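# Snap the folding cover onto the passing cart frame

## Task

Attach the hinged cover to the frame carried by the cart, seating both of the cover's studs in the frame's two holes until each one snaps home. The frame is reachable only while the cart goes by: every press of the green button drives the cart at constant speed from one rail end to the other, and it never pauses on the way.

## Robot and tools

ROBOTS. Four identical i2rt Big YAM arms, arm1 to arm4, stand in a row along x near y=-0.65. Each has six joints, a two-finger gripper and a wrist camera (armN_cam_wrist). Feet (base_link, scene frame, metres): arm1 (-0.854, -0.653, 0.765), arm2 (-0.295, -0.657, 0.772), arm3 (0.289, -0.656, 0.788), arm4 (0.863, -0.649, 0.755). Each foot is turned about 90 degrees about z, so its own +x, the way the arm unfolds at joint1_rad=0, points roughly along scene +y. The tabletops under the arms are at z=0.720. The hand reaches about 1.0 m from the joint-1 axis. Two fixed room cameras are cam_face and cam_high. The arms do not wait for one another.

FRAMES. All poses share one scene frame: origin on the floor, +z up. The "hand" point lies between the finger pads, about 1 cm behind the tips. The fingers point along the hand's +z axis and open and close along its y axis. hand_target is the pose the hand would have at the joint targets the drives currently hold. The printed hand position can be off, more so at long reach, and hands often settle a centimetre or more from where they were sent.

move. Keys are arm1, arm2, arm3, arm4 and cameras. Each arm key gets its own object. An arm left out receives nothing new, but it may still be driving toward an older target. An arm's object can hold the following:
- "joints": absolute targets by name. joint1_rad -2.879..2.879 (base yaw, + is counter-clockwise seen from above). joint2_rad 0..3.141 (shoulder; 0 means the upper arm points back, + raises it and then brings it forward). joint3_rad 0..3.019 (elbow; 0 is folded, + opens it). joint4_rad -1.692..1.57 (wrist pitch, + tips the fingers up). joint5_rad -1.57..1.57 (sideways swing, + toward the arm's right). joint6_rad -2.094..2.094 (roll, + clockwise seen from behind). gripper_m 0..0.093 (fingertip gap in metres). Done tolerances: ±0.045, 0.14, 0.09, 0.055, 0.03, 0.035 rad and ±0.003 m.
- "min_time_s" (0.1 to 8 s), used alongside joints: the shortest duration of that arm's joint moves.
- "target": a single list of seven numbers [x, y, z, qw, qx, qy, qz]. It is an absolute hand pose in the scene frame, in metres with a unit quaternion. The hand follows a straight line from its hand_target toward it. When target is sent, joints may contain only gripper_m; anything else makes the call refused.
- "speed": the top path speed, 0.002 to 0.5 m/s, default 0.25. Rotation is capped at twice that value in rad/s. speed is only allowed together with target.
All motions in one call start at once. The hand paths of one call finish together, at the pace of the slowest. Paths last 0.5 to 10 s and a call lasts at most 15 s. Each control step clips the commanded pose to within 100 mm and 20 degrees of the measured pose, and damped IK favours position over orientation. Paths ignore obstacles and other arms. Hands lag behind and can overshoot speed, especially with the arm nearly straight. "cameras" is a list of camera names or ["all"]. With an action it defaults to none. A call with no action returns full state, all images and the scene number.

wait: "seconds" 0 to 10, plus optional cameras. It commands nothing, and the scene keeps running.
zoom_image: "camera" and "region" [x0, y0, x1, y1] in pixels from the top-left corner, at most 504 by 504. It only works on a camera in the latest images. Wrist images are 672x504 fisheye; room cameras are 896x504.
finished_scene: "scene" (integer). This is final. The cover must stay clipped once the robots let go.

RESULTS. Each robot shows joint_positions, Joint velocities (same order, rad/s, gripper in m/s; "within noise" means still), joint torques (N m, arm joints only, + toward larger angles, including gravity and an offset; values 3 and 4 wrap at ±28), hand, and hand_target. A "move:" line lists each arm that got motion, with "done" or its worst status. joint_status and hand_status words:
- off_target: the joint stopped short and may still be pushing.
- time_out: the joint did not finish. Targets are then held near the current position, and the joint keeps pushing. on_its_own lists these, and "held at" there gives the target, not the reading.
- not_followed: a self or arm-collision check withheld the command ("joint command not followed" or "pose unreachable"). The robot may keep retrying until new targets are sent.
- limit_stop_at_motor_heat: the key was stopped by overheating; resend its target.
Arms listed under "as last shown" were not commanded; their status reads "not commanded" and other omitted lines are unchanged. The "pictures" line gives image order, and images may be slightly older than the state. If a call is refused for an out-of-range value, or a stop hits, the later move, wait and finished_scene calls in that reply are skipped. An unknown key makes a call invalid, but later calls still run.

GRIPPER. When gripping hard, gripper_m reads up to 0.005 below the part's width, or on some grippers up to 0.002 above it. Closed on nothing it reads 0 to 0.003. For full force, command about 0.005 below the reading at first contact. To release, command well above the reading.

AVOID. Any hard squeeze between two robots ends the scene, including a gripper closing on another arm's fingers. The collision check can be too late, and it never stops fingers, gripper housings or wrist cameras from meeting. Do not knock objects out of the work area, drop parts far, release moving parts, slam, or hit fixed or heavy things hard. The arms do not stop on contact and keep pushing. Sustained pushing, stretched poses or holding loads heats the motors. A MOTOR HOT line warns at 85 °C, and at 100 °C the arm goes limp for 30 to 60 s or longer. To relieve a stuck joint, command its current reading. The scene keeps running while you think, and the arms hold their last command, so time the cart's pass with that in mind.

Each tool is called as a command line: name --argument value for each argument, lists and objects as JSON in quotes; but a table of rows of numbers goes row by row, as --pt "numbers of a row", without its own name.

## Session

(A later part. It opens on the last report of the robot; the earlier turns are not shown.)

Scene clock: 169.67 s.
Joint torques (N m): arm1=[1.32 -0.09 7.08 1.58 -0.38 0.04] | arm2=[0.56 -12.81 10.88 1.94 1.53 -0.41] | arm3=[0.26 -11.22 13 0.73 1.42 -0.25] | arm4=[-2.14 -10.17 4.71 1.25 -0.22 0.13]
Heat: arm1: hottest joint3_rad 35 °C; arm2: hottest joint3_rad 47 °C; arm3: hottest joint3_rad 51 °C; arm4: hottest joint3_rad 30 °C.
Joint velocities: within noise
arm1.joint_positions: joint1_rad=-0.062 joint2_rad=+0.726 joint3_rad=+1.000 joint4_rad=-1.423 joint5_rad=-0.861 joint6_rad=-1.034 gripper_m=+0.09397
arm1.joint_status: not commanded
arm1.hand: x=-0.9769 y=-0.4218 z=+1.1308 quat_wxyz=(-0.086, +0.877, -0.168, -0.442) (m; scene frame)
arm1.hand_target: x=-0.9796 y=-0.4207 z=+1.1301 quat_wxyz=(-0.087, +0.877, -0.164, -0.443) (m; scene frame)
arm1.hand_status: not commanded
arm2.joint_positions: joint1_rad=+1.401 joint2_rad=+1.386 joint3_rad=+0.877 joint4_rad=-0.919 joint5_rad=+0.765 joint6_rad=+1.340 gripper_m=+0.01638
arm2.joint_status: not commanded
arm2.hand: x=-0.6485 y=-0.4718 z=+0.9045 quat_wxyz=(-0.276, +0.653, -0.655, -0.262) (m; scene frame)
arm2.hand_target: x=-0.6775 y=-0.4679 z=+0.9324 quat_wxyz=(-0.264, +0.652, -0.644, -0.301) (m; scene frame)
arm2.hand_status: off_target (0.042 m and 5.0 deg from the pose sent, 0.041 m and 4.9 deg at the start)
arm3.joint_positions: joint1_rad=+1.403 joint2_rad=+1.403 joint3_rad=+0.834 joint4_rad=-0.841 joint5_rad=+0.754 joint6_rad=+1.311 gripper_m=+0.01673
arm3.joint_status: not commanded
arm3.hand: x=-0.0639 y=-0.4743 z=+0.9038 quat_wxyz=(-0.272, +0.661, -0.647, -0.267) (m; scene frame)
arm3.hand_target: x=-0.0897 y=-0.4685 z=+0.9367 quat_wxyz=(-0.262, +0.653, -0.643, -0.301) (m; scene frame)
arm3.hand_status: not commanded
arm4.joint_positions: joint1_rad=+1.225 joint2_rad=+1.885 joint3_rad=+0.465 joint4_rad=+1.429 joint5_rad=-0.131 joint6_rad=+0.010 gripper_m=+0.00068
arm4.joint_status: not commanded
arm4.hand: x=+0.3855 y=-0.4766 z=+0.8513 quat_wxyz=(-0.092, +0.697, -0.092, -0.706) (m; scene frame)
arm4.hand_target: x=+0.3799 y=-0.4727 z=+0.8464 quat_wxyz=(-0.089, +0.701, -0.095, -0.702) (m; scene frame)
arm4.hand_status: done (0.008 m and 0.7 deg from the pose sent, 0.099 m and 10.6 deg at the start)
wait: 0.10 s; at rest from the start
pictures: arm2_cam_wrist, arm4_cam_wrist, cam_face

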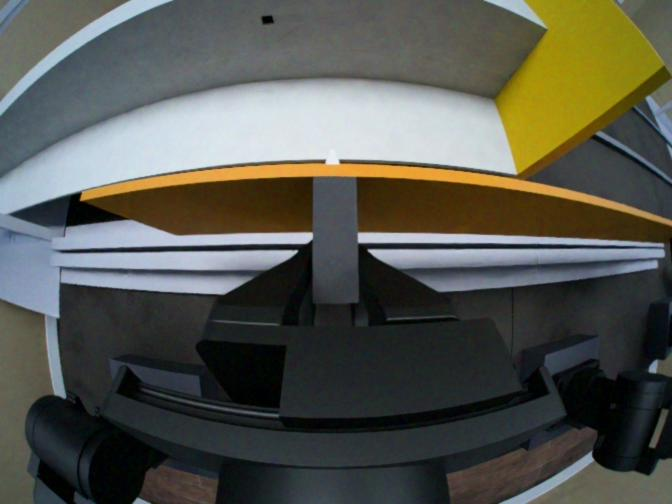

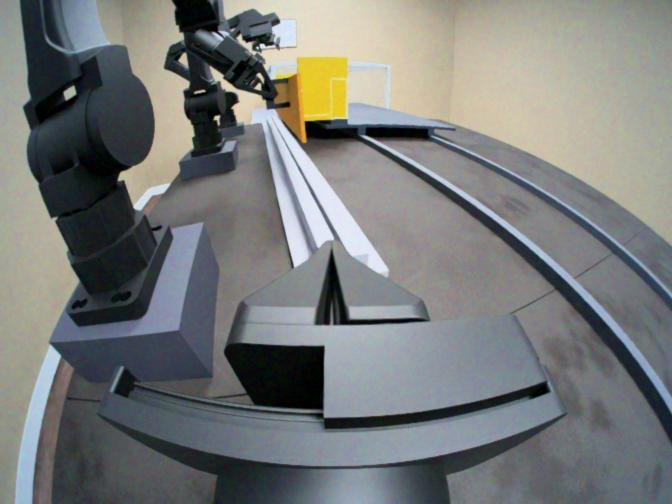

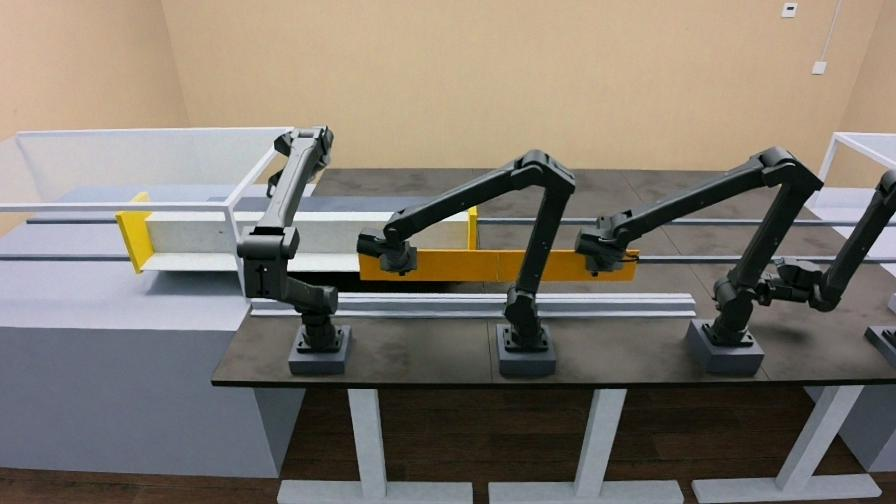

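move --arm2 '{"target": [-0.680, -0.467, 0.922, -0.2629, 0.6530, -0.6439, -0.3019], "speed": 0.04}' --arm3 '{"target": [-0.0915, -0.467, 0.928, -0.2629, 0.6530, -0.6439, -0.3019], "speed": 0.04}' --cameras '["cam_face"]'

wait --seconds 0.5 --cameras '["arm2_cam_wrist", "arm3_cam_wrist", "cam_face"]'

zoom_image --camera "arm2_cam_wrist" --region '[240, 0, 500, 200]'

zoom_image --camera "cam_face" --region '[340, 230, 500, 310]'

zoom_image --camera "cam_face" --region '[500, 230, 660, 310]'

Scene clock: 173.80 s.
Joint torques (N m): arm1=[1.32 -0.09 7.09 1.59 -0.38 0.04] | arm2=[1.2 -13.27 9.7 2.29 1.4 -0.38] | arm3=[0.09 -11.75 11.99 0.81 1.48 -0.23] | arm4=[-1.61 -9.58 4.68 1.22 -0.27 0.13]
Heat: arm1: hottest joint3_rad 35 °C; arm2: hottest joint3_rad 47 °C; arm3: hottest joint3_rad 51 °C; arm4: hottest joint3_rad 30 °C.
move: arm2 off_target; arm3 off_target
Joint velocities: within noise
arm1, arm4: as last shown
arm2.joint_positions: joint1_rad=+1.401 joint2_rad=+1.401 joint3_rad=+0.875 joint4_rad=-0.894 joint5_rad=+0.767 joint6_rad=+1.335 gripper_m=+0.01638
arm2.joint_status: not commanded
arm2.hand: x=-0.6526 y=-0.4709 z=+0.8993 quat_wxyz=(-0.275, +0.653, -0.654, -0.264) (m; scene frame)
arm2.hand_target: x=-0.6776 y=-0.4679 z=+0.9221 quat_wxyz=(-0.264, +0.652, -0.644, -0.300) (m; scene frame)
arm2.hand_status: off_target (0.036 m and 4.7 deg from the pose sent, 0.036 m and 5.0 deg at the start)
arm3.joint_positions: joint1_rad=+1.403 joint2_rad=+1.422 joint3_rad=+0.834 joint4_rad=-0.813 joint5_rad=+0.754 joint6_rad=+1.310 gripper_m=+0.01673
arm3.joint_status: not commanded
arm3.hand: x=-0.0689 y=-0.4733 z=+0.8981 quat_wxyz=(-0.270, +0.660, -0.647, -0.270) (m; scene frame)
arm3.hand_target: x=-0.0903 y=-0.4675 z=+0.9282 quat_wxyz=(-0.262, +0.652, -0.644, -0.302) (m; scene frame)
arm3.hand_status: off_target (0.038 m and 3.8 deg from the pose sent, 0.037 m and 4.2 deg at the start)
pictures: cam_face

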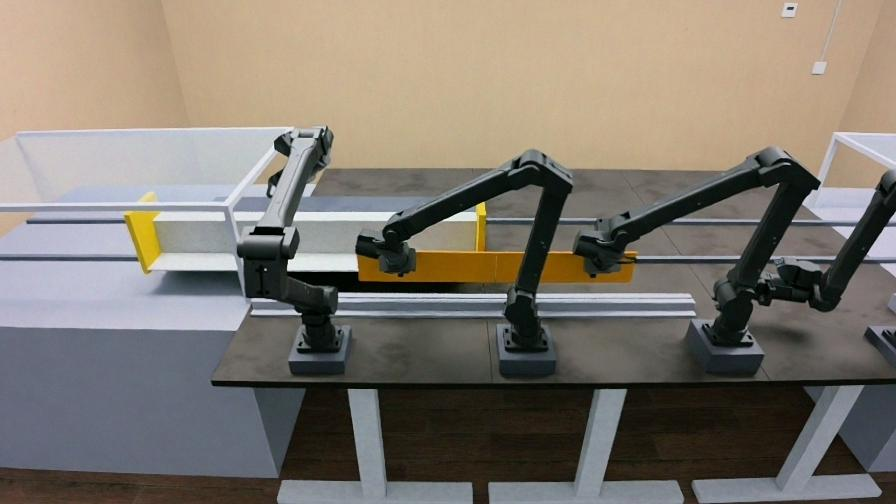

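Scene clock: 174.30 s.
Joint torques (N m): arm1=[1.26 -0.09 7.08 1.58 -0.38 0.04] | arm2=[0.85 -12.75 9.88 2.28 1.37 -0.35] | arm3=[0.03 -11.81 11.99 0.8 1.48 -0.23] | arm4=[-1.85 -9.82 4.68 1.17 -0.26 0.14]
Heat: arm1: hottest joint3_rad 35 °C; arm2: hottest joint3_rad 47 °C; arm3: hottest joint3_rad 51 °C; arm4: hottest joint3_rad 30 °C.
Joint velocities: within noise
arm1.joint_positions: joint1_rad=-0.062 joint2_rad=+0.726 joint3_rad=+1.000 joint4_rad=-1.423 joint5_rad=-0.861 joint6_rad=-1.034 gripper_m=+0.09397
arm1.joint_status: not commanded
arm1.hand: x=-0.9769 y=-0.4218 z=+1.1308 quat_wxyz=(-0.086, +0.877, -0.168, -0.442) (m; scene frame)
arm1.hand_target: x=-0.9796 y=-0.4207 z=+1.1301 quat_wxyz=(-0.087, +0.877, -0.164, -0.443) (m; scene frame)
arm1.hand_status: not commanded
arm2.joint_positions: joint1_rad=+1.401 joint2_rad=+1.401 joint3_rad=+0.875 joint4_rad=-0.894 joint5_rad=+0.767 joint6_rad=+1.335 gripper_m=+0.01638
arm2.joint_status: not commanded
arm2.hand: x=-0.6526 y=-0.4709 z=+0.8993 quat_wxyz=(-0.275, +0.653, -0.654, -0.264) (m; scene frame)
arm2.hand_target: x=-0.6776 y=-0.4679 z=+0.9221 quat_wxyz=(-0.264, +0.652, -0.644, -0.300) (m; scene frame)
arm2.hand_status: off_target (0.036 m and 4.7 deg from the pose sent, 0.036 m and 5.0 deg at the start)
arm3.joint_positions: joint1_rad=+1.403 joint2_rad=+1.422 joint3_rad=+0.834 joint4_rad=-0.813 joint5_rad=+0.754 joint6_rad=+1.310 gripper_m=+0.01673
arm3.joint_status: not commanded
arm3.hand: x=-0.0689 y=-0.4733 z=+0.8981 quat_wxyz=(-0.270, +0.660, -0.647, -0.270) (m; scene frame)
arm3.hand_target: x=-0.0903 y=-0.4675 z=+0.9282 quat_wxyz=(-0.262, +0.652, -0.644, -0.302) (m; scene frame)
arm3.hand_status: off_target (0.038 m and 3.8 deg from the pose sent, 0.037 m and 4.2 deg at the start)
arm4.joint_positions: joint1_rad=+1.225 joint2_rad=+1.885 joint3_rad=+0.465 joint4_rad=+1.429 joint5_rad=-0.131 joint6_rad=+0.010 gripper_m=+0.00068
arm4.joint_status: not commanded
arm4.hand: x=+0.3855 y=-0.4766 z=+0.8513 quat_wxyz=(-0.092, +0.697, -0.092, -0.706) (m; scene frame)
arm4.hand_target: x=+0.3799 y=-0.4727 z=+0.8464 quat_wxyz=(-0.089, +0.701, -0.095, -0.702) (m; scene frame)
arm4.hand_status: not commanded
wait: 0.50 s; at rest by 0.27 s
pictures: arm2_cam_wrist, arm3_cam_wrist, cam_face

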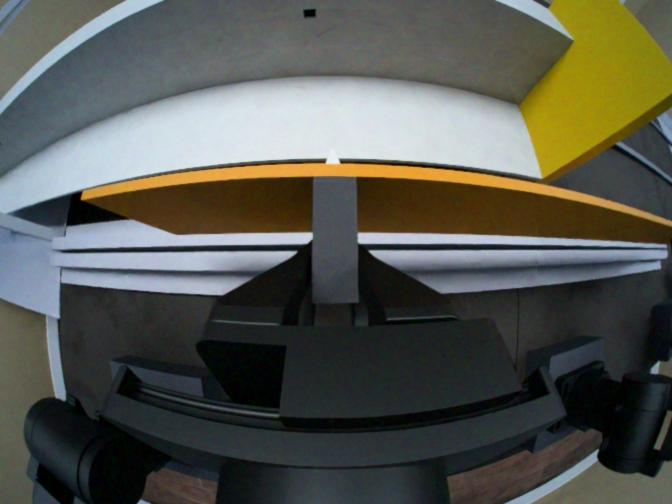

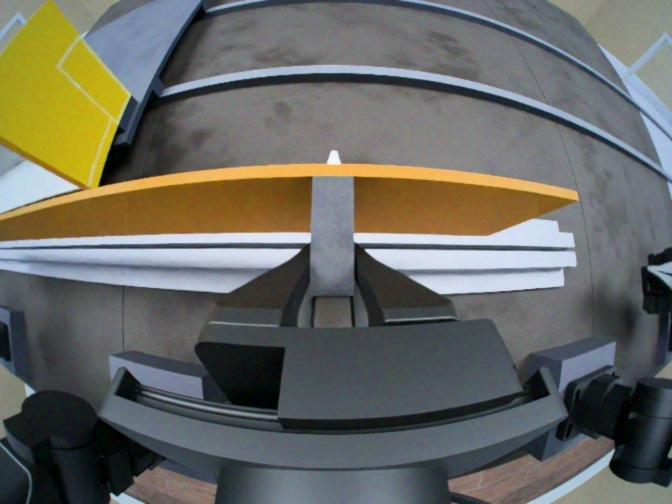

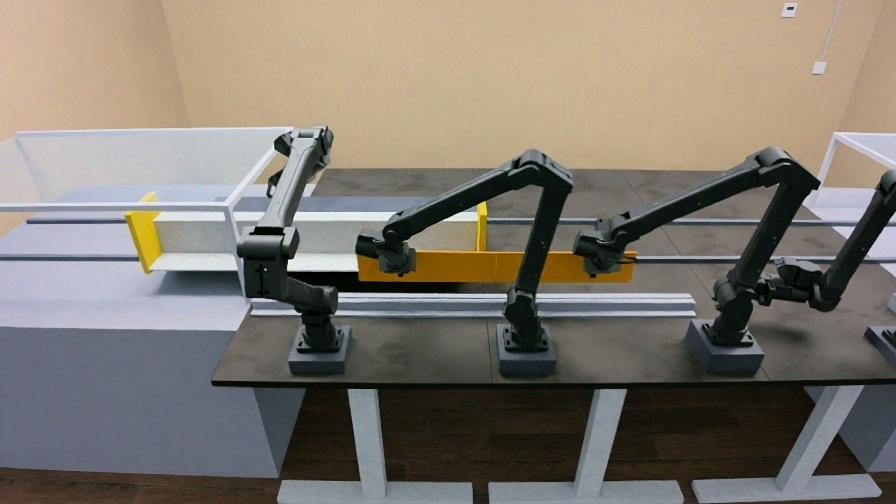

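Scaled by 1.938 from the camera's 672x504 image, which has a finer 960x720 frame.

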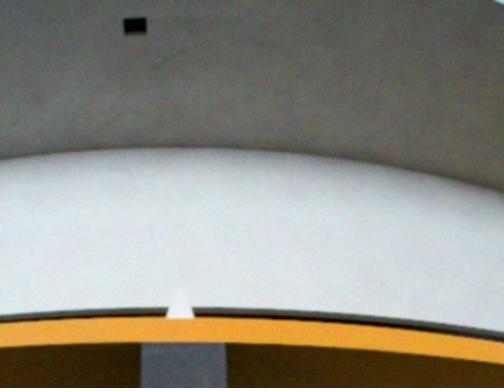

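Scaled by 3.150.

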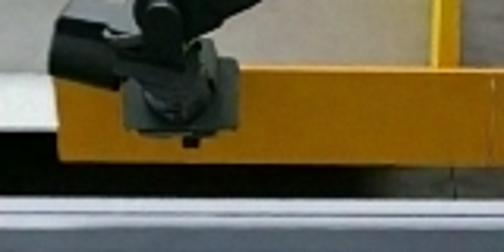

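Scaled by 3.150.

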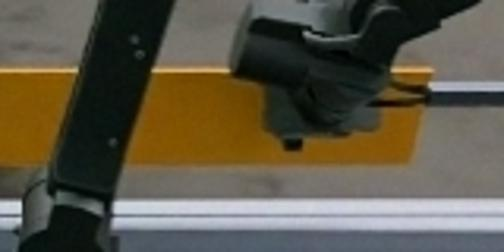

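wait --seconds 0.1 --cameras '["arm2_cam_wrist"]'

zoom_image --camera "arm2_cam_wrist" --region '[240, 0, 500, 200]'

wait --seconds 9 --cameras '["arm2_cam_wrist"]'

zoom_image --camera "arm2_cam_wrist" --region '[300, 0, 560, 200]'

Scene clock: 177.63 s.
Joint torques (N m): arm1=[1.26 -0.09 7.08 1.59 -0.37 0.04] | arm2=[0.79 -12.45 9.95 2.39 1.41 -0.36] | arm3=[0.09 -11.87 11.97 0.79 1.48 -0.22] | arm4=[-1.9 -9.99 4.74 1.24 -0.22 0.11]
Heat: arm1: hottest joint3_rad 35 °C; arm2: hottest joint3_rad 46 °C; arm3: hottest joint3_rad 51 °C; arm4: hottest joint3_rad 30 °C.
Joint velocities: within noise
arm1.joint_positions: joint1_rad=-0.062 joint2_rad=+0.726 joint3_rad=+1.000 joint4_rad=-1.423 joint5_rad=-0.861 joint6_rad=-1.034 gripper_m=+0.09397
arm1.joint_status: not commanded
arm1.hand: x=-0.9769 y=-0.4218 z=+1.1308 quat_wxyz=(-0.086, +0.877, -0.168, -0.442) (m; scene frame)
arm1.hand_target: x=-0.9796 y=-0.4207 z=+1.1301 quat_wxyz=(-0.087, +0.877, -0.164, -0.443) (m; scene frame)
arm1.hand_status: not commanded
arm2.joint_positions: joint1_rad=+1.401 joint2_rad=+1.401 joint3_rad=+0.875 joint4_rad=-0.894 joint5_rad=+0.767 joint6_rad=+1.335 gripper_m=+0.01638
arm2.joint_status: not commanded
arm2.hand: x=-0.6526 y=-0.4709 z=+0.8993 quat_wxyz=(-0.275, +0.653, -0.654, -0.264) (m; scene frame)
arm2.hand_target: x=-0.6776 y=-0.4679 z=+0.9221 quat_wxyz=(-0.264, +0.652, -0.644, -0.300) (m; scene frame)
arm2.hand_status: off_target (0.036 m and 4.7 deg from the pose sent, 0.036 m and 5.0 deg at the start)
arm3.joint_positions: joint1_rad=+1.403 joint2_rad=+1.422 joint3_rad=+0.834 joint4_rad=-0.813 joint5_rad=+0.754 joint6_rad=+1.310 gripper_m=+0.01673
arm3.joint_status: not commanded
arm3.hand: x=-0.0689 y=-0.4733 z=+0.8981 quat_wxyz=(-0.270, +0.660, -0.647, -0.270) (m; scene frame)
arm3.hand_target: x=-0.0903 y=-0.4675 z=+0.9282 quat_wxyz=(-0.262, +0.652, -0.644, -0.302) (m; scene frame)
arm3.hand_status: off_target (0.038 m and 3.8 deg from the pose sent, 0.037 m and 4.2 deg at the start)
arm4.joint_positions: joint1_rad=+1.225 joint2_rad=+1.885 joint3_rad=+0.465 joint4_rad=+1.429 joint5_rad=-0.131 joint6_rad=+0.010 gripper_m=+0.00068
arm4.joint_status: not commanded
arm4.hand: x=+0.3855 y=-0.4766 z=+0.8513 quat_wxyz=(-0.092, +0.697, -0.092, -0.706) (m; scene frame)
arm4.hand_target: x=+0.3799 y=-0.4727 z=+0.8464 quat_wxyz=(-0.089, +0.701, -0.095, -0.702) (m; scene frame)
arm4.hand_status: not commanded
wait: 0.10 s; at rest from the start
pictures: arm2_cam_wrist

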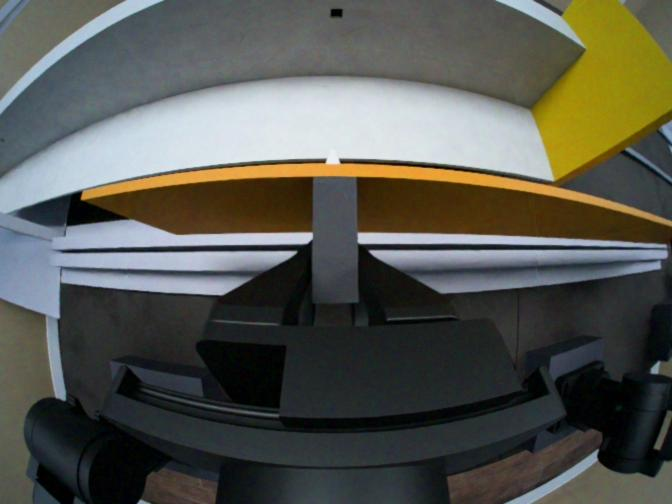

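Scaled by 1.938 from the camera's 672x504 image, which has a finer 960x720 frame.

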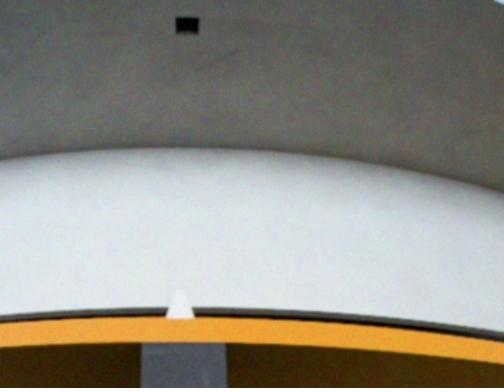

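Scene clock: 186.63 s.
Joint torques (N m): arm1=[1.26 -0.09 7.09 1.58 -0.37 0.04] | arm2=[0.73 -13.04 9.66 2.1 1.41 -0.4] | arm3=[0.09 -11.87 11.99 0.79 1.48 -0.23] | arm4=[-1.32 -9.7 4.57 1.26 -0.24 0.14]
Heat: arm1: hottest joint3_rad 35 °C; arm2: hottest joint3_rad 46 °C; arm3: hottest joint3_rad 51 °C; arm4: hottest joint3_rad 30 °C.
Joint velocities: within noise
arm1.joint_positions: joint1_rad=-0.062 joint2_rad=+0.726 joint3_rad=+1.000 joint4_rad=-1.423 joint5_rad=-0.861 joint6_rad=-1.034 gripper_m=+0.09397
arm1.joint_status: not commanded
arm1.hand: x=-0.9769 y=-0.4218 z=+1.1308 quat_wxyz=(-0.086, +0.877, -0.168, -0.442) (m; scene frame)
arm1.hand_target: x=-0.9796 y=-0.4207 z=+1.1301 quat_wxyz=(-0.087, +0.877, -0.164, -0.443) (m; scene frame)
arm1.hand_status: not commanded
arm2.joint_positions: joint1_rad=+1.401 joint2_rad=+1.401 joint3_rad=+0.875 joint4_rad=-0.894 joint5_rad=+0.767 joint6_rad=+1.335 gripper_m=+0.01638
arm2.joint_status: not commanded
arm2.hand: x=-0.6526 y=-0.4709 z=+0.8993 quat_wxyz=(-0.275, +0.653, -0.654, -0.264) (m; scene frame)
arm2.hand_target: x=-0.6776 y=-0.4679 z=+0.9221 quat_wxyz=(-0.264, +0.652, -0.644, -0.300) (m; scene frame)
arm2.hand_status: off_target (0.036 m and 4.7 deg from the pose sent, 0.036 m and 5.0 deg at the start)
arm3.joint_positions: joint1_rad=+1.403 joint2_rad=+1.422 joint3_rad=+0.834 joint4_rad=-0.813 joint5_rad=+0.754 joint6_rad=+1.310 gripper_m=+0.01673
arm3.joint_status: not commanded
arm3.hand: x=-0.0689 y=-0.4733 z=+0.8981 quat_wxyz=(-0.270, +0.660, -0.647, -0.270) (m; scene frame)
arm3.hand_target: x=-0.0903 y=-0.4675 z=+0.9282 quat_wxyz=(-0.262, +0.652, -0.644, -0.302) (m; scene frame)
arm3.hand_status: off_target (0.038 m and 3.8 deg from the pose sent, 0.037 m and 4.2 deg at the start)
arm4.joint_positions: joint1_rad=+1.225 joint2_rad=+1.885 joint3_rad=+0.465 joint4_rad=+1.429 joint5_rad=-0.131 joint6_rad=+0.010 gripper_m=+0.00068
arm4.joint_status: not commanded
arm4.hand: x=+0.3855 y=-0.4766 z=+0.8513 quat_wxyz=(-0.092, +0.697, -0.092, -0.706) (m; scene frame)
arm4.hand_target: x=+0.3799 y=-0.4727 z=+0.8464 quat_wxyz=(-0.089, +0.701, -0.095, -0.702) (m; scene frame)
arm4.hand_status: not commanded
wait: 9.00 s; at rest by 0.27 s
pictures: arm2_cam_wrist

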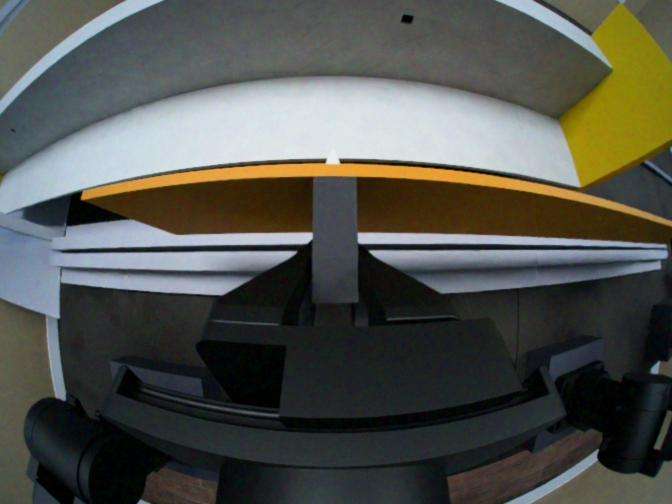

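Scaled by 1.938 from the camera's 672x504 image, which has a finer 960x720 frame.

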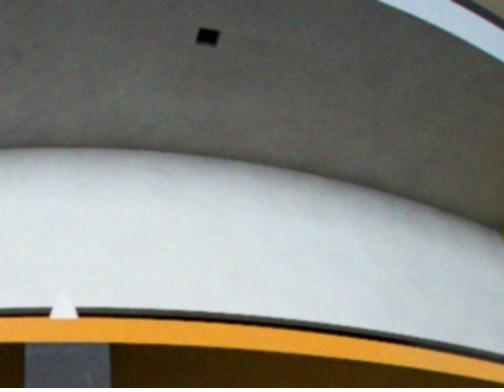

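zoom_image --camera "arm2_cam_wrist" --region '[0, 90, 80, 170]'

wait --seconds 9 --cameras '["arm2_cam_wrist"]'

zoom_image --camera "arm2_cam_wrist" --region '[0, 60, 120, 180]'

zoom_image --camera "arm2_cam_wrist" --region '[380, 0, 640, 200]'

Scaled by 6.300 from the camera's 672x504 image, which has a finer 960x720 frame.

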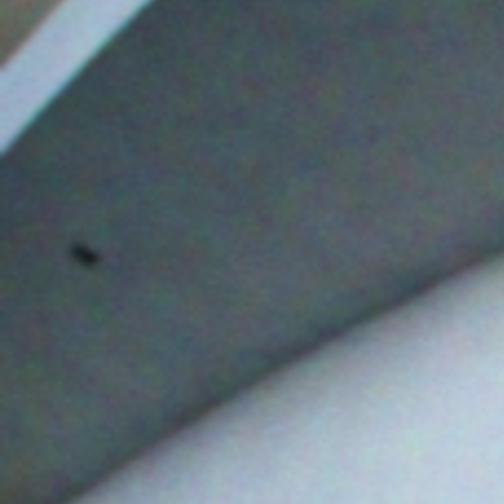

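Scene clock: 197.23 s.
Joint torques (N m): arm1=[1.2 -0.03 7.09 1.58 -0.37 0.04] | arm2=[0.62 -12.51 10.02 2.32 1.43 -0.36] | arm3=[0.15 -11.87 12 0.83 1.48 -0.22] | arm4=[-2.02 -9.64 4.72 1.26 -0.23 0.12]
Heat: arm1: hottest joint3_rad 35 °C; arm2: hottest joint3_rad 45 °C; arm3: hottest joint3_rad 51 °C; arm4: hottest joint3_rad 30 °C.
Joint velocities: within noise
arm1.joint_positions: joint1_rad=-0.062 joint2_rad=+0.726 joint3_rad=+1.000 joint4_rad=-1.423 joint5_rad=-0.861 joint6_rad=-1.034 gripper_m=+0.09397
arm1.joint_status: not commanded
arm1.hand: x=-0.9769 y=-0.4218 z=+1.1308 quat_wxyz=(-0.086, +0.877, -0.168, -0.442) (m; scene frame)
arm1.hand_target: x=-0.9796 y=-0.4207 z=+1.1301 quat_wxyz=(-0.087, +0.877, -0.164, -0.443) (m; scene frame)
arm1.hand_status: not commanded
arm2.joint_positions: joint1_rad=+1.401 joint2_rad=+1.401 joint3_rad=+0.875 joint4_rad=-0.894 joint5_rad=+0.767 joint6_rad=+1.335 gripper_m=+0.01638
arm2.joint_status: not commanded
arm2.hand: x=-0.6526 y=-0.4709 z=+0.8993 quat_wxyz=(-0.275, +0.653, -0.654, -0.264) (m; scene frame)
arm2.hand_target: x=-0.6776 y=-0.4679 z=+0.9221 quat_wxyz=(-0.264, +0.652, -0.644, -0.300) (m; scene frame)
arm2.hand_status: off_target (0.036 m and 4.7 deg from the pose sent, 0.036 m and 5.0 deg at the start)
arm3.joint_positions: joint1_rad=+1.403 joint2_rad=+1.422 joint3_rad=+0.834 joint4_rad=-0.813 joint5_rad=+0.754 joint6_rad=+1.310 gripper_m=+0.01673
arm3.joint_status: not commanded
arm3.hand: x=-0.0689 y=-0.4733 z=+0.8981 quat_wxyz=(-0.270, +0.660, -0.647, -0.270) (m; scene frame)
arm3.hand_target: x=-0.0903 y=-0.4675 z=+0.9282 quat_wxyz=(-0.262, +0.652, -0.644, -0.302) (m; scene frame)
arm3.hand_status: off_target (0.038 m and 3.8 deg from the pose sent, 0.037 m and 4.2 deg at the start)
arm4.joint_positions: joint1_rad=+1.225 joint2_rad=+1.885 joint3_rad=+0.465 joint4_rad=+1.429 joint5_rad=-0.131 joint6_rad=+0.010 gripper_m=+0.00068
arm4.joint_status: not commanded
arm4.hand: x=+0.3855 y=-0.4766 z=+0.8513 quat_wxyz=(-0.092, +0.697, -0.092, -0.706) (m; scene frame)
arm4.hand_target: x=+0.3799 y=-0.4727 z=+0.8464 quat_wxyz=(-0.089, +0.701, -0.095, -0.702) (m; scene frame)
arm4.hand_status: not commanded
wait: 9.00 s; at rest from the start
pictures: arm2_cam_wrist

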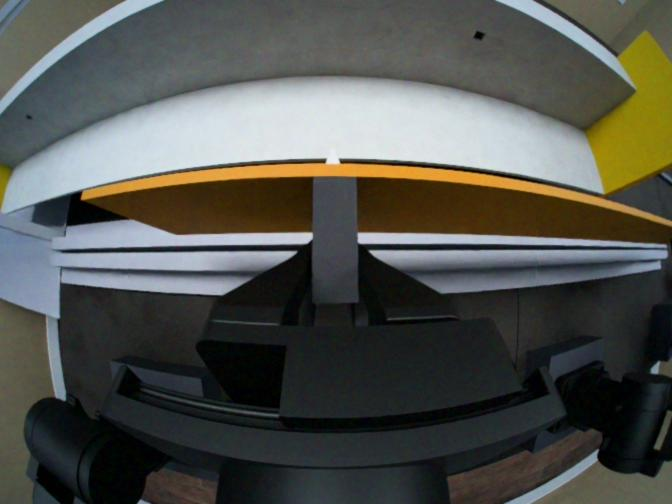

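Scaled by 4.200 from the camera's 672x504 image, which has a finer 960x720 frame.

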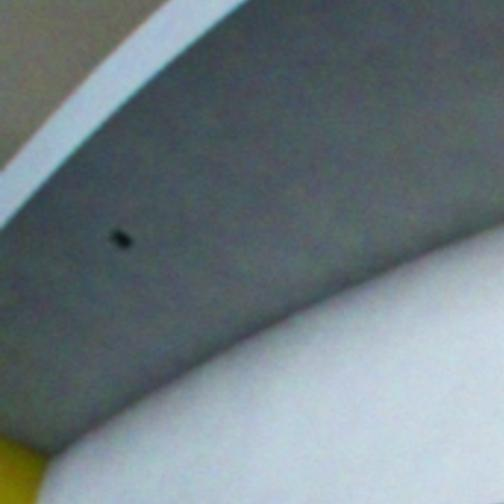

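Scaled by 1.938 from the camera's 672x504 image, which has a finer 960x720 frame.

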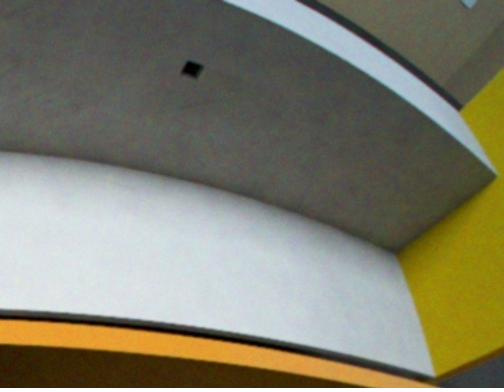

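wait --seconds 10

wait --seconds 10

wait --seconds 8 --cameras '["arm3_cam_wrist", "arm2_cam_wrist", "arm4_cam_wrist", "cam_face"]'

zoom_image --camera "arm3_cam_wrist" --region '[100, 0, 400, 200]'

zoom_image --camera "arm2_cam_wrist" --region '[60, 0, 360, 200]'

zoom_image --camera "arm4_cam_wrist" --region '[230, 20, 390, 140]'

Scene clock: 212.03 s.
Joint torques (N m): arm1=[1.32 -0.09 7.1 1.59 -0.38 0.04] | arm2=[0.67 -13.04 9.81 2.21 1.42 -0.34] | arm3=[0.15 -11.87 11.99 0.81 1.49 -0.22] | arm4=[-1.79 -10.11 4.71 1.25 -0.25 0.12]
Heat: arm1: hottest joint3_rad 35 °C; arm2: hottest joint3_rad 45 °C; arm3: hottest joint3_rad 51 °C; arm4: hottest joint3_rad 30 °C.
Joint velocities: within noise
arm1.joint_positions: joint1_rad=-0.062 joint2_rad=+0.726 joint3_rad=+1.000 joint4_rad=-1.423 joint5_rad=-0.861 joint6_rad=-1.034 gripper_m=+0.09397
arm1.joint_status: not commanded
arm1.hand: x=-0.9769 y=-0.4218 z=+1.1308 quat_wxyz=(-0.086, +0.877, -0.168, -0.442) (m; scene frame)
arm1.hand_target: x=-0.9796 y=-0.4207 z=+1.1301 quat_wxyz=(-0.087, +0.877, -0.164, -0.443) (m; scene frame)
arm1.hand_status: not commanded
arm2.joint_positions: joint1_rad=+1.401 joint2_rad=+1.401 joint3_rad=+0.875 joint4_rad=-0.894 joint5_rad=+0.767 joint6_rad=+1.335 gripper_m=+0.01638
arm2.joint_status: not commanded
arm2.hand: x=-0.6526 y=-0.4709 z=+0.8993 quat_wxyz=(-0.275, +0.653, -0.654, -0.264) (m; scene frame)
arm2.hand_target: x=-0.6776 y=-0.4679 z=+0.9221 quat_wxyz=(-0.264, +0.652, -0.644, -0.300) (m; scene frame)
arm2.hand_status: off_target (0.036 m and 4.7 deg from the pose sent, 0.036 m and 5.0 deg at the start)
arm3.joint_positions: joint1_rad=+1.403 joint2_rad=+1.422 joint3_rad=+0.834 joint4_rad=-0.813 joint5_rad=+0.754 joint6_rad=+1.310 gripper_m=+0.01673
arm3.joint_status: not commanded
arm3.hand: x=-0.0689 y=-0.4733 z=+0.8981 quat_wxyz=(-0.270, +0.660, -0.647, -0.270) (m; scene frame)
arm3.hand_target: x=-0.0903 y=-0.4675 z=+0.9282 quat_wxyz=(-0.262, +0.652, -0.644, -0.302) (m; scene frame)
arm3.hand_status: off_target (0.038 m and 3.8 deg from the pose sent, 0.037 m and 4.2 deg at the start)
arm4.joint_positions: joint1_rad=+1.225 joint2_rad=+1.885 joint3_rad=+0.465 joint4_rad=+1.429 joint5_rad=-0.131 joint6_rad=+0.010 gripper_m=+0.00068
arm4.joint_status: not commanded
arm4.hand: x=+0.3855 y=-0.4766 z=+0.8513 quat_wxyz=(-0.092, +0.697, -0.092, -0.706) (m; scene frame)
arm4.hand_target: x=+0.3799 y=-0.4727 z=+0.8464 quat_wxyz=(-0.089, +0.701, -0.095, -0.702) (m; scene frame)
arm4.hand_status: not commanded
wait: 10.00 s; at rest from the start
pictures: none

Scene clock: 222.03 s.
Joint torques (N m): arm1=[1.32 -0.09 7.09 1.61 -0.37 0.04] | arm2=[0.85 -13.16 9.74 2.28 1.36 -0.36] | arm3=[0.15 -11.81 11.99 0.8 1.49 -0.22] | arm4=[-1.79 -9.58 4.72 1.24 -0.23 0.14]
Heat: arm1: hottest joint3_rad 35 °C; arm2: hottest joint3_rad 44 °C; arm3: hottest joint3_rad 51 °C; arm4: hottest joint3_rad 30 °C.
Joint velocities: within noise
arm1.joint_positions: joint1_rad=-0.062 joint2_rad=+0.726 joint3_rad=+1.000 joint4_rad=-1.423 joint5_rad=-0.861 joint6_rad=-1.034 gripper_m=+0.09397
arm1.joint_status: not commanded
arm1.hand: x=-0.9769 y=-0.4218 z=+1.1308 quat_wxyz=(-0.086, +0.877, -0.168, -0.442) (m; scene frame)
arm1.hand_target: x=-0.9796 y=-0.4207 z=+1.1301 quat_wxyz=(-0.087, +0.877, -0.164, -0.443) (m; scene frame)
arm1.hand_status: not commanded
arm2.joint_positions: joint1_rad=+1.401 joint2_rad=+1.401 joint3_rad=+0.875 joint4_rad=-0.894 joint5_rad=+0.767 joint6_rad=+1.335 gripper_m=+0.01638
arm2.joint_status: not commanded
arm2.hand: x=-0.6526 y=-0.4709 z=+0.8993 quat_wxyz=(-0.275, +0.653, -0.654, -0.264) (m; scene frame)
arm2.hand_target: x=-0.6776 y=-0.4679 z=+0.9221 quat_wxyz=(-0.264, +0.652, -0.644, -0.300) (m; scene frame)
arm2.hand_status: off_target (0.036 m and 4.7 deg from the pose sent, 0.036 m and 5.0 deg at the start)
arm3.joint_positions: joint1_rad=+1.403 joint2_rad=+1.422 joint3_rad=+0.834 joint4_rad=-0.813 joint5_rad=+0.754 joint6_rad=+1.310 gripper_m=+0.01673
arm3.joint_status: not commanded
arm3.hand: x=-0.0689 y=-0.4733 z=+0.8981 quat_wxyz=(-0.270, +0.660, -0.647, -0.270) (m; scene frame)
arm3.hand_target: x=-0.0903 y=-0.4675 z=+0.9282 quat_wxyz=(-0.262, +0.652, -0.644, -0.302) (m; scene frame)
arm3.hand_status: off_target (0.038 m and 3.8 deg from the pose sent, 0.037 m and 4.2 deg at the start)
arm4.joint_positions: joint1_rad=+1.225 joint2_rad=+1.885 joint3_rad=+0.465 joint4_rad=+1.429 joint5_rad=-0.131 joint6_rad=+0.010 gripper_m=+0.00068
arm4.joint_status: not commanded
arm4.hand: x=+0.3855 y=-0.4766 z=+0.8513 quat_wxyz=(-0.092, +0.697, -0.092, -0.706) (m; scene frame)
arm4.hand_target: x=+0.3799 y=-0.4727 z=+0.8464 quat_wxyz=(-0.089, +0.701, -0.095, -0.702) (m; scene frame)
arm4.hand_status: not commanded
wait: 10.00 s; at rest by 0.27 s
pictures: none

Scene clock: 230.03 s.
Joint torques (N m): arm1=[1.32 -0.09 7.08 1.58 -0.38 0.04] | arm2=[1.14 -13.16 9.83 2.26 1.4 -0.37] | arm3=[0.09 -11.75 11.99 0.79 1.48 -0.22] | arm4=[-2.37 -9.7 4.52 1.16 -0.2 0.13]
Heat: arm1: hottest joint3_rad 35 °C; arm2: hottest joint3_rad 44 °C; arm3: hottest joint3_rad 51 °C; arm4: hottest joint3_rad 30 °C.
Joint velocities: within noise
arm1.joint_positions: joint1_rad=-0.062 joint2_rad=+0.726 joint3_rad=+1.000 joint4_rad=-1.423 joint5_rad=-0.861 joint6_rad=-1.034 gripper_m=+0.09397
arm1.joint_status: not commanded
arm1.hand: x=-0.9769 y=-0.4218 z=+1.1308 quat_wxyz=(-0.086, +0.877, -0.168, -0.442) (m; scene frame)
arm1.hand_target: x=-0.9796 y=-0.4207 z=+1.1301 quat_wxyz=(-0.087, +0.877, -0.164, -0.443) (m; scene frame)
arm1.hand_status: not commanded
arm2.joint_positions: joint1_rad=+1.401 joint2_rad=+1.401 joint3_rad=+0.875 joint4_rad=-0.894 joint5_rad=+0.767 joint6_rad=+1.335 gripper_m=+0.01638
arm2.joint_status: not commanded
arm2.hand: x=-0.6526 y=-0.4709 z=+0.8993 quat_wxyz=(-0.275, +0.653, -0.654, -0.264) (m; scene frame)
arm2.hand_target: x=-0.6776 y=-0.4679 z=+0.9221 quat_wxyz=(-0.264, +0.652, -0.644, -0.300) (m; scene frame)
arm2.hand_status: off_target (0.036 m and 4.7 deg from the pose sent, 0.036 m and 5.0 deg at the start)
arm3.joint_positions: joint1_rad=+1.403 joint2_rad=+1.422 joint3_rad=+0.834 joint4_rad=-0.813 joint5_rad=+0.754 joint6_rad=+1.310 gripper_m=+0.01673
arm3.joint_status: not commanded
arm3.hand: x=-0.0689 y=-0.4733 z=+0.8981 quat_wxyz=(-0.270, +0.660, -0.647, -0.270) (m; scene frame)
arm3.hand_target: x=-0.0903 y=-0.4675 z=+0.9282 quat_wxyz=(-0.262, +0.652, -0.644, -0.302) (m; scene frame)
arm3.hand_status: off_target (0.038 m and 3.8 deg from the pose sent, 0.037 m and 4.2 deg at the start)
arm4.joint_positions: joint1_rad=+1.225 joint2_rad=+1.885 joint3_rad=+0.465 joint4_rad=+1.429 joint5_rad=-0.131 joint6_rad=+0.010 gripper_m=+0.00068
arm4.joint_status: not commanded
arm4.hand: x=+0.3855 y=-0.4766 z=+0.8513 quat_wxyz=(-0.092, +0.697, -0.092, -0.706) (m; scene frame)
arm4.hand_target: x=+0.3799 y=-0.4727 z=+0.8464 quat_wxyz=(-0.089, +0.701, -0.095, -0.702) (m; scene frame)
arm4.hand_status: not commanded
wait: 8.00 s; at rest by 0.27 s
pictures: arm2_cam_wrist, arm3_cam_wrist, arm4_cam_wrist, cam_face

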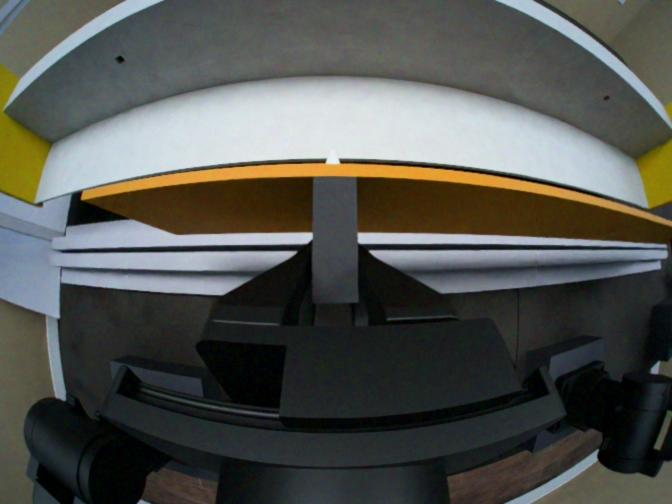

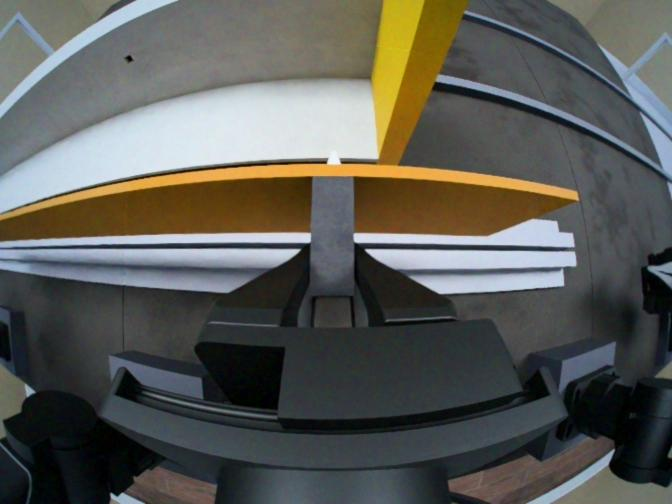

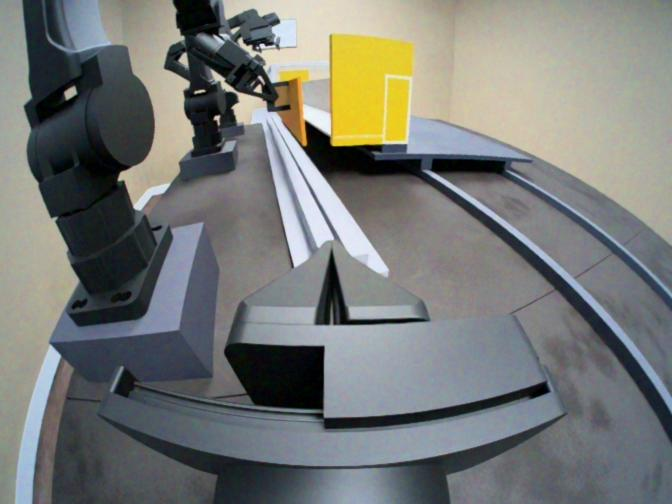

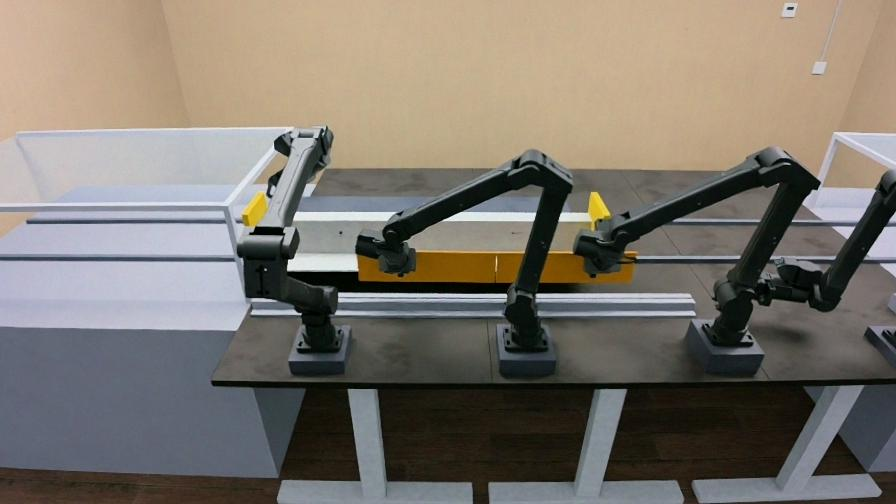

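Scaled by 1.680 from the camera's 672x504 image, which has a finer 960x720 frame.

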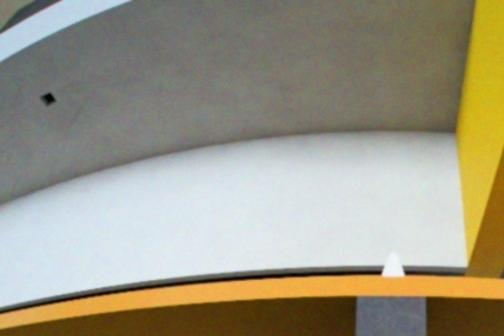

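Scaled by 1.680 from the camera's 672x504 image, which has a finer 960x720 frame.

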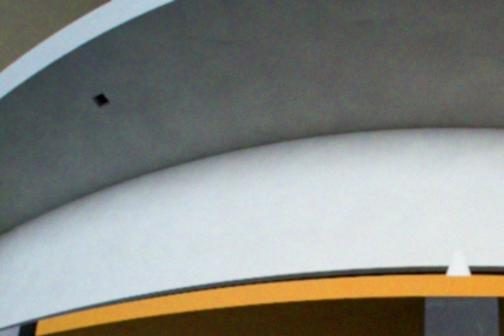

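Scaled by 3.150 from the camera's 672x504 image, which has a finer 960x720 frame.

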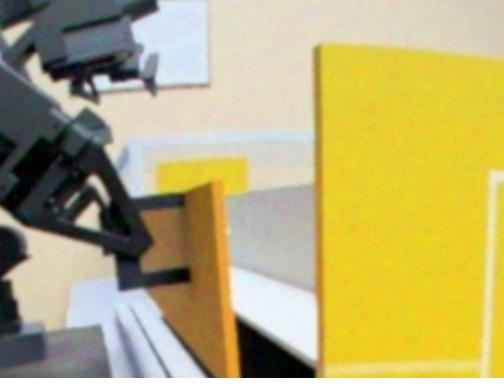

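wait --seconds 7 --cameras '["arm4_cam_wrist", "arm3_cam_wrist"]'

zoom_image --camera "arm4_cam_wrist" --region '[270, 50, 350, 120]'

zoom_image --camera "arm3_cam_wrist" --region '[140, 0, 440, 200]'

Scene clock: 241.43 s.
Joint torques (N m): arm1=[1.26 -0.09 7.08 1.58 -0.37 0.04] | arm2=[1.14 -13.16 9.94 2.26 1.4 -0.35] | arm3=[0.03 -11.81 12 0.8 1.48 -0.22] | arm4=[-2.2 -10.17 4.56 1.14 -0.23 0.11]
Heat: arm1: hottest joint3_rad 35 °C; arm2: hottest joint3_rad 44 °C; arm3: hottest joint3_rad 51 °C; arm4: hottest joint3_rad 30 °C.
Joint velocities: within noise
arm1.joint_positions: joint1_rad=-0.062 joint2_rad=+0.726 joint3_rad=+1.000 joint4_rad=-1.423 joint5_rad=-0.861 joint6_rad=-1.034 gripper_m=+0.09397
arm1.joint_status: not commanded
arm1.hand: x=-0.9769 y=-0.4218 z=+1.1308 quat_wxyz=(-0.086, +0.877, -0.168, -0.442) (m; scene frame)
arm1.hand_target: x=-0.9796 y=-0.4207 z=+1.1301 quat_wxyz=(-0.087, +0.877, -0.164, -0.443) (m; scene frame)
arm1.hand_status: not commanded
arm2.joint_positions: joint1_rad=+1.401 joint2_rad=+1.401 joint3_rad=+0.875 joint4_rad=-0.894 joint5_rad=+0.767 joint6_rad=+1.335 gripper_m=+0.01638
arm2.joint_status: not commanded
arm2.hand: x=-0.6526 y=-0.4709 z=+0.8993 quat_wxyz=(-0.275, +0.653, -0.654, -0.264) (m; scene frame)
arm2.hand_target: x=-0.6776 y=-0.4679 z=+0.9221 quat_wxyz=(-0.264, +0.652, -0.644, -0.300) (m; scene frame)
arm2.hand_status: off_target (0.036 m and 4.7 deg from the pose sent, 0.036 m and 5.0 deg at the start)
arm3.joint_positions: joint1_rad=+1.403 joint2_rad=+1.422 joint3_rad=+0.834 joint4_rad=-0.813 joint5_rad=+0.754 joint6_rad=+1.310 gripper_m=+0.01673
arm3.joint_status: not commanded
arm3.hand: x=-0.0689 y=-0.4733 z=+0.8981 quat_wxyz=(-0.270, +0.660, -0.647, -0.270) (m; scene frame)
arm3.hand_target: x=-0.0903 y=-0.4675 z=+0.9282 quat_wxyz=(-0.262, +0.652, -0.644, -0.302) (m; scene frame)
arm3.hand_status: off_target (0.038 m and 3.8 deg from the pose sent, 0.037 m and 4.2 deg at the start)
arm4.joint_positions: joint1_rad=+1.225 joint2_rad=+1.885 joint3_rad=+0.465 joint4_rad=+1.429 joint5_rad=-0.131 joint6_rad=+0.010 gripper_m=+0.00068
arm4.joint_status: not commanded
arm4.hand: x=+0.3855 y=-0.4766 z=+0.8513 quat_wxyz=(-0.092, +0.697, -0.092, -0.706) (m; scene frame)
arm4.hand_target: x=+0.3799 y=-0.4727 z=+0.8464 quat_wxyz=(-0.089, +0.701, -0.095, -0.702) (m; scene frame)
arm4.hand_status: not commanded
wait: 7.00 s; at rest from the start
pictures: arm3_cam_wrist, arm4_cam_wrist

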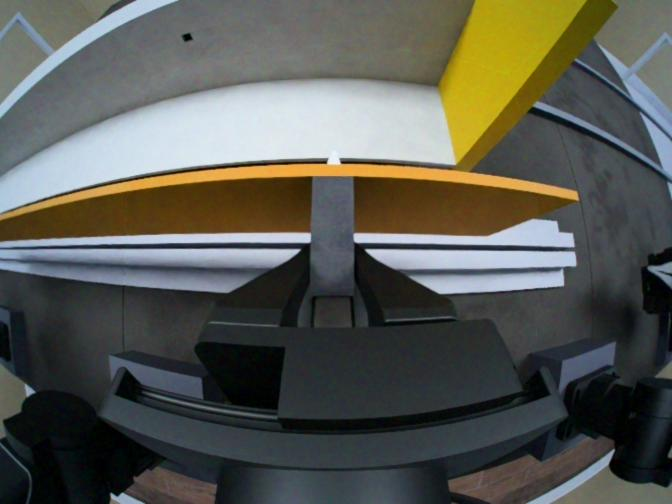

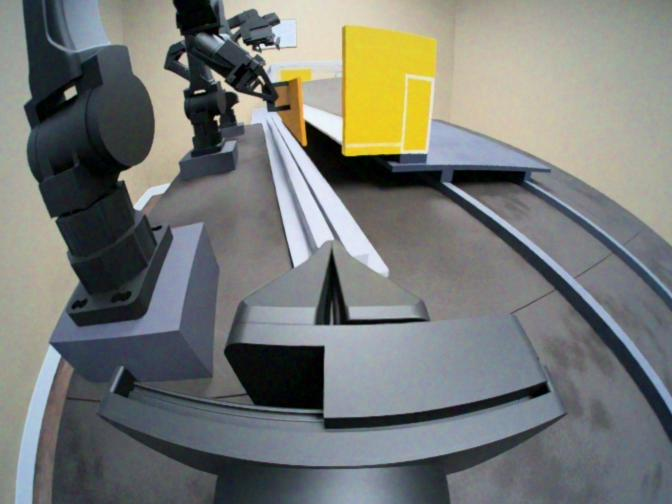

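Scaled by 6.300 from the camera's 672x504 image, which has a finer 960x720 frame.

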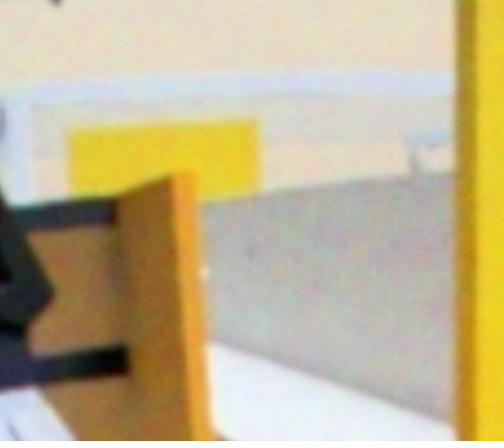

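Scaled by 1.680 from the camera's 672x504 image, which has a finer 960x720 frame.

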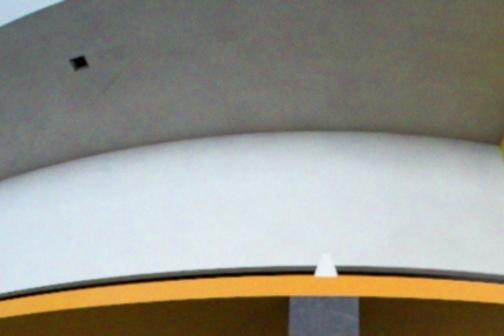

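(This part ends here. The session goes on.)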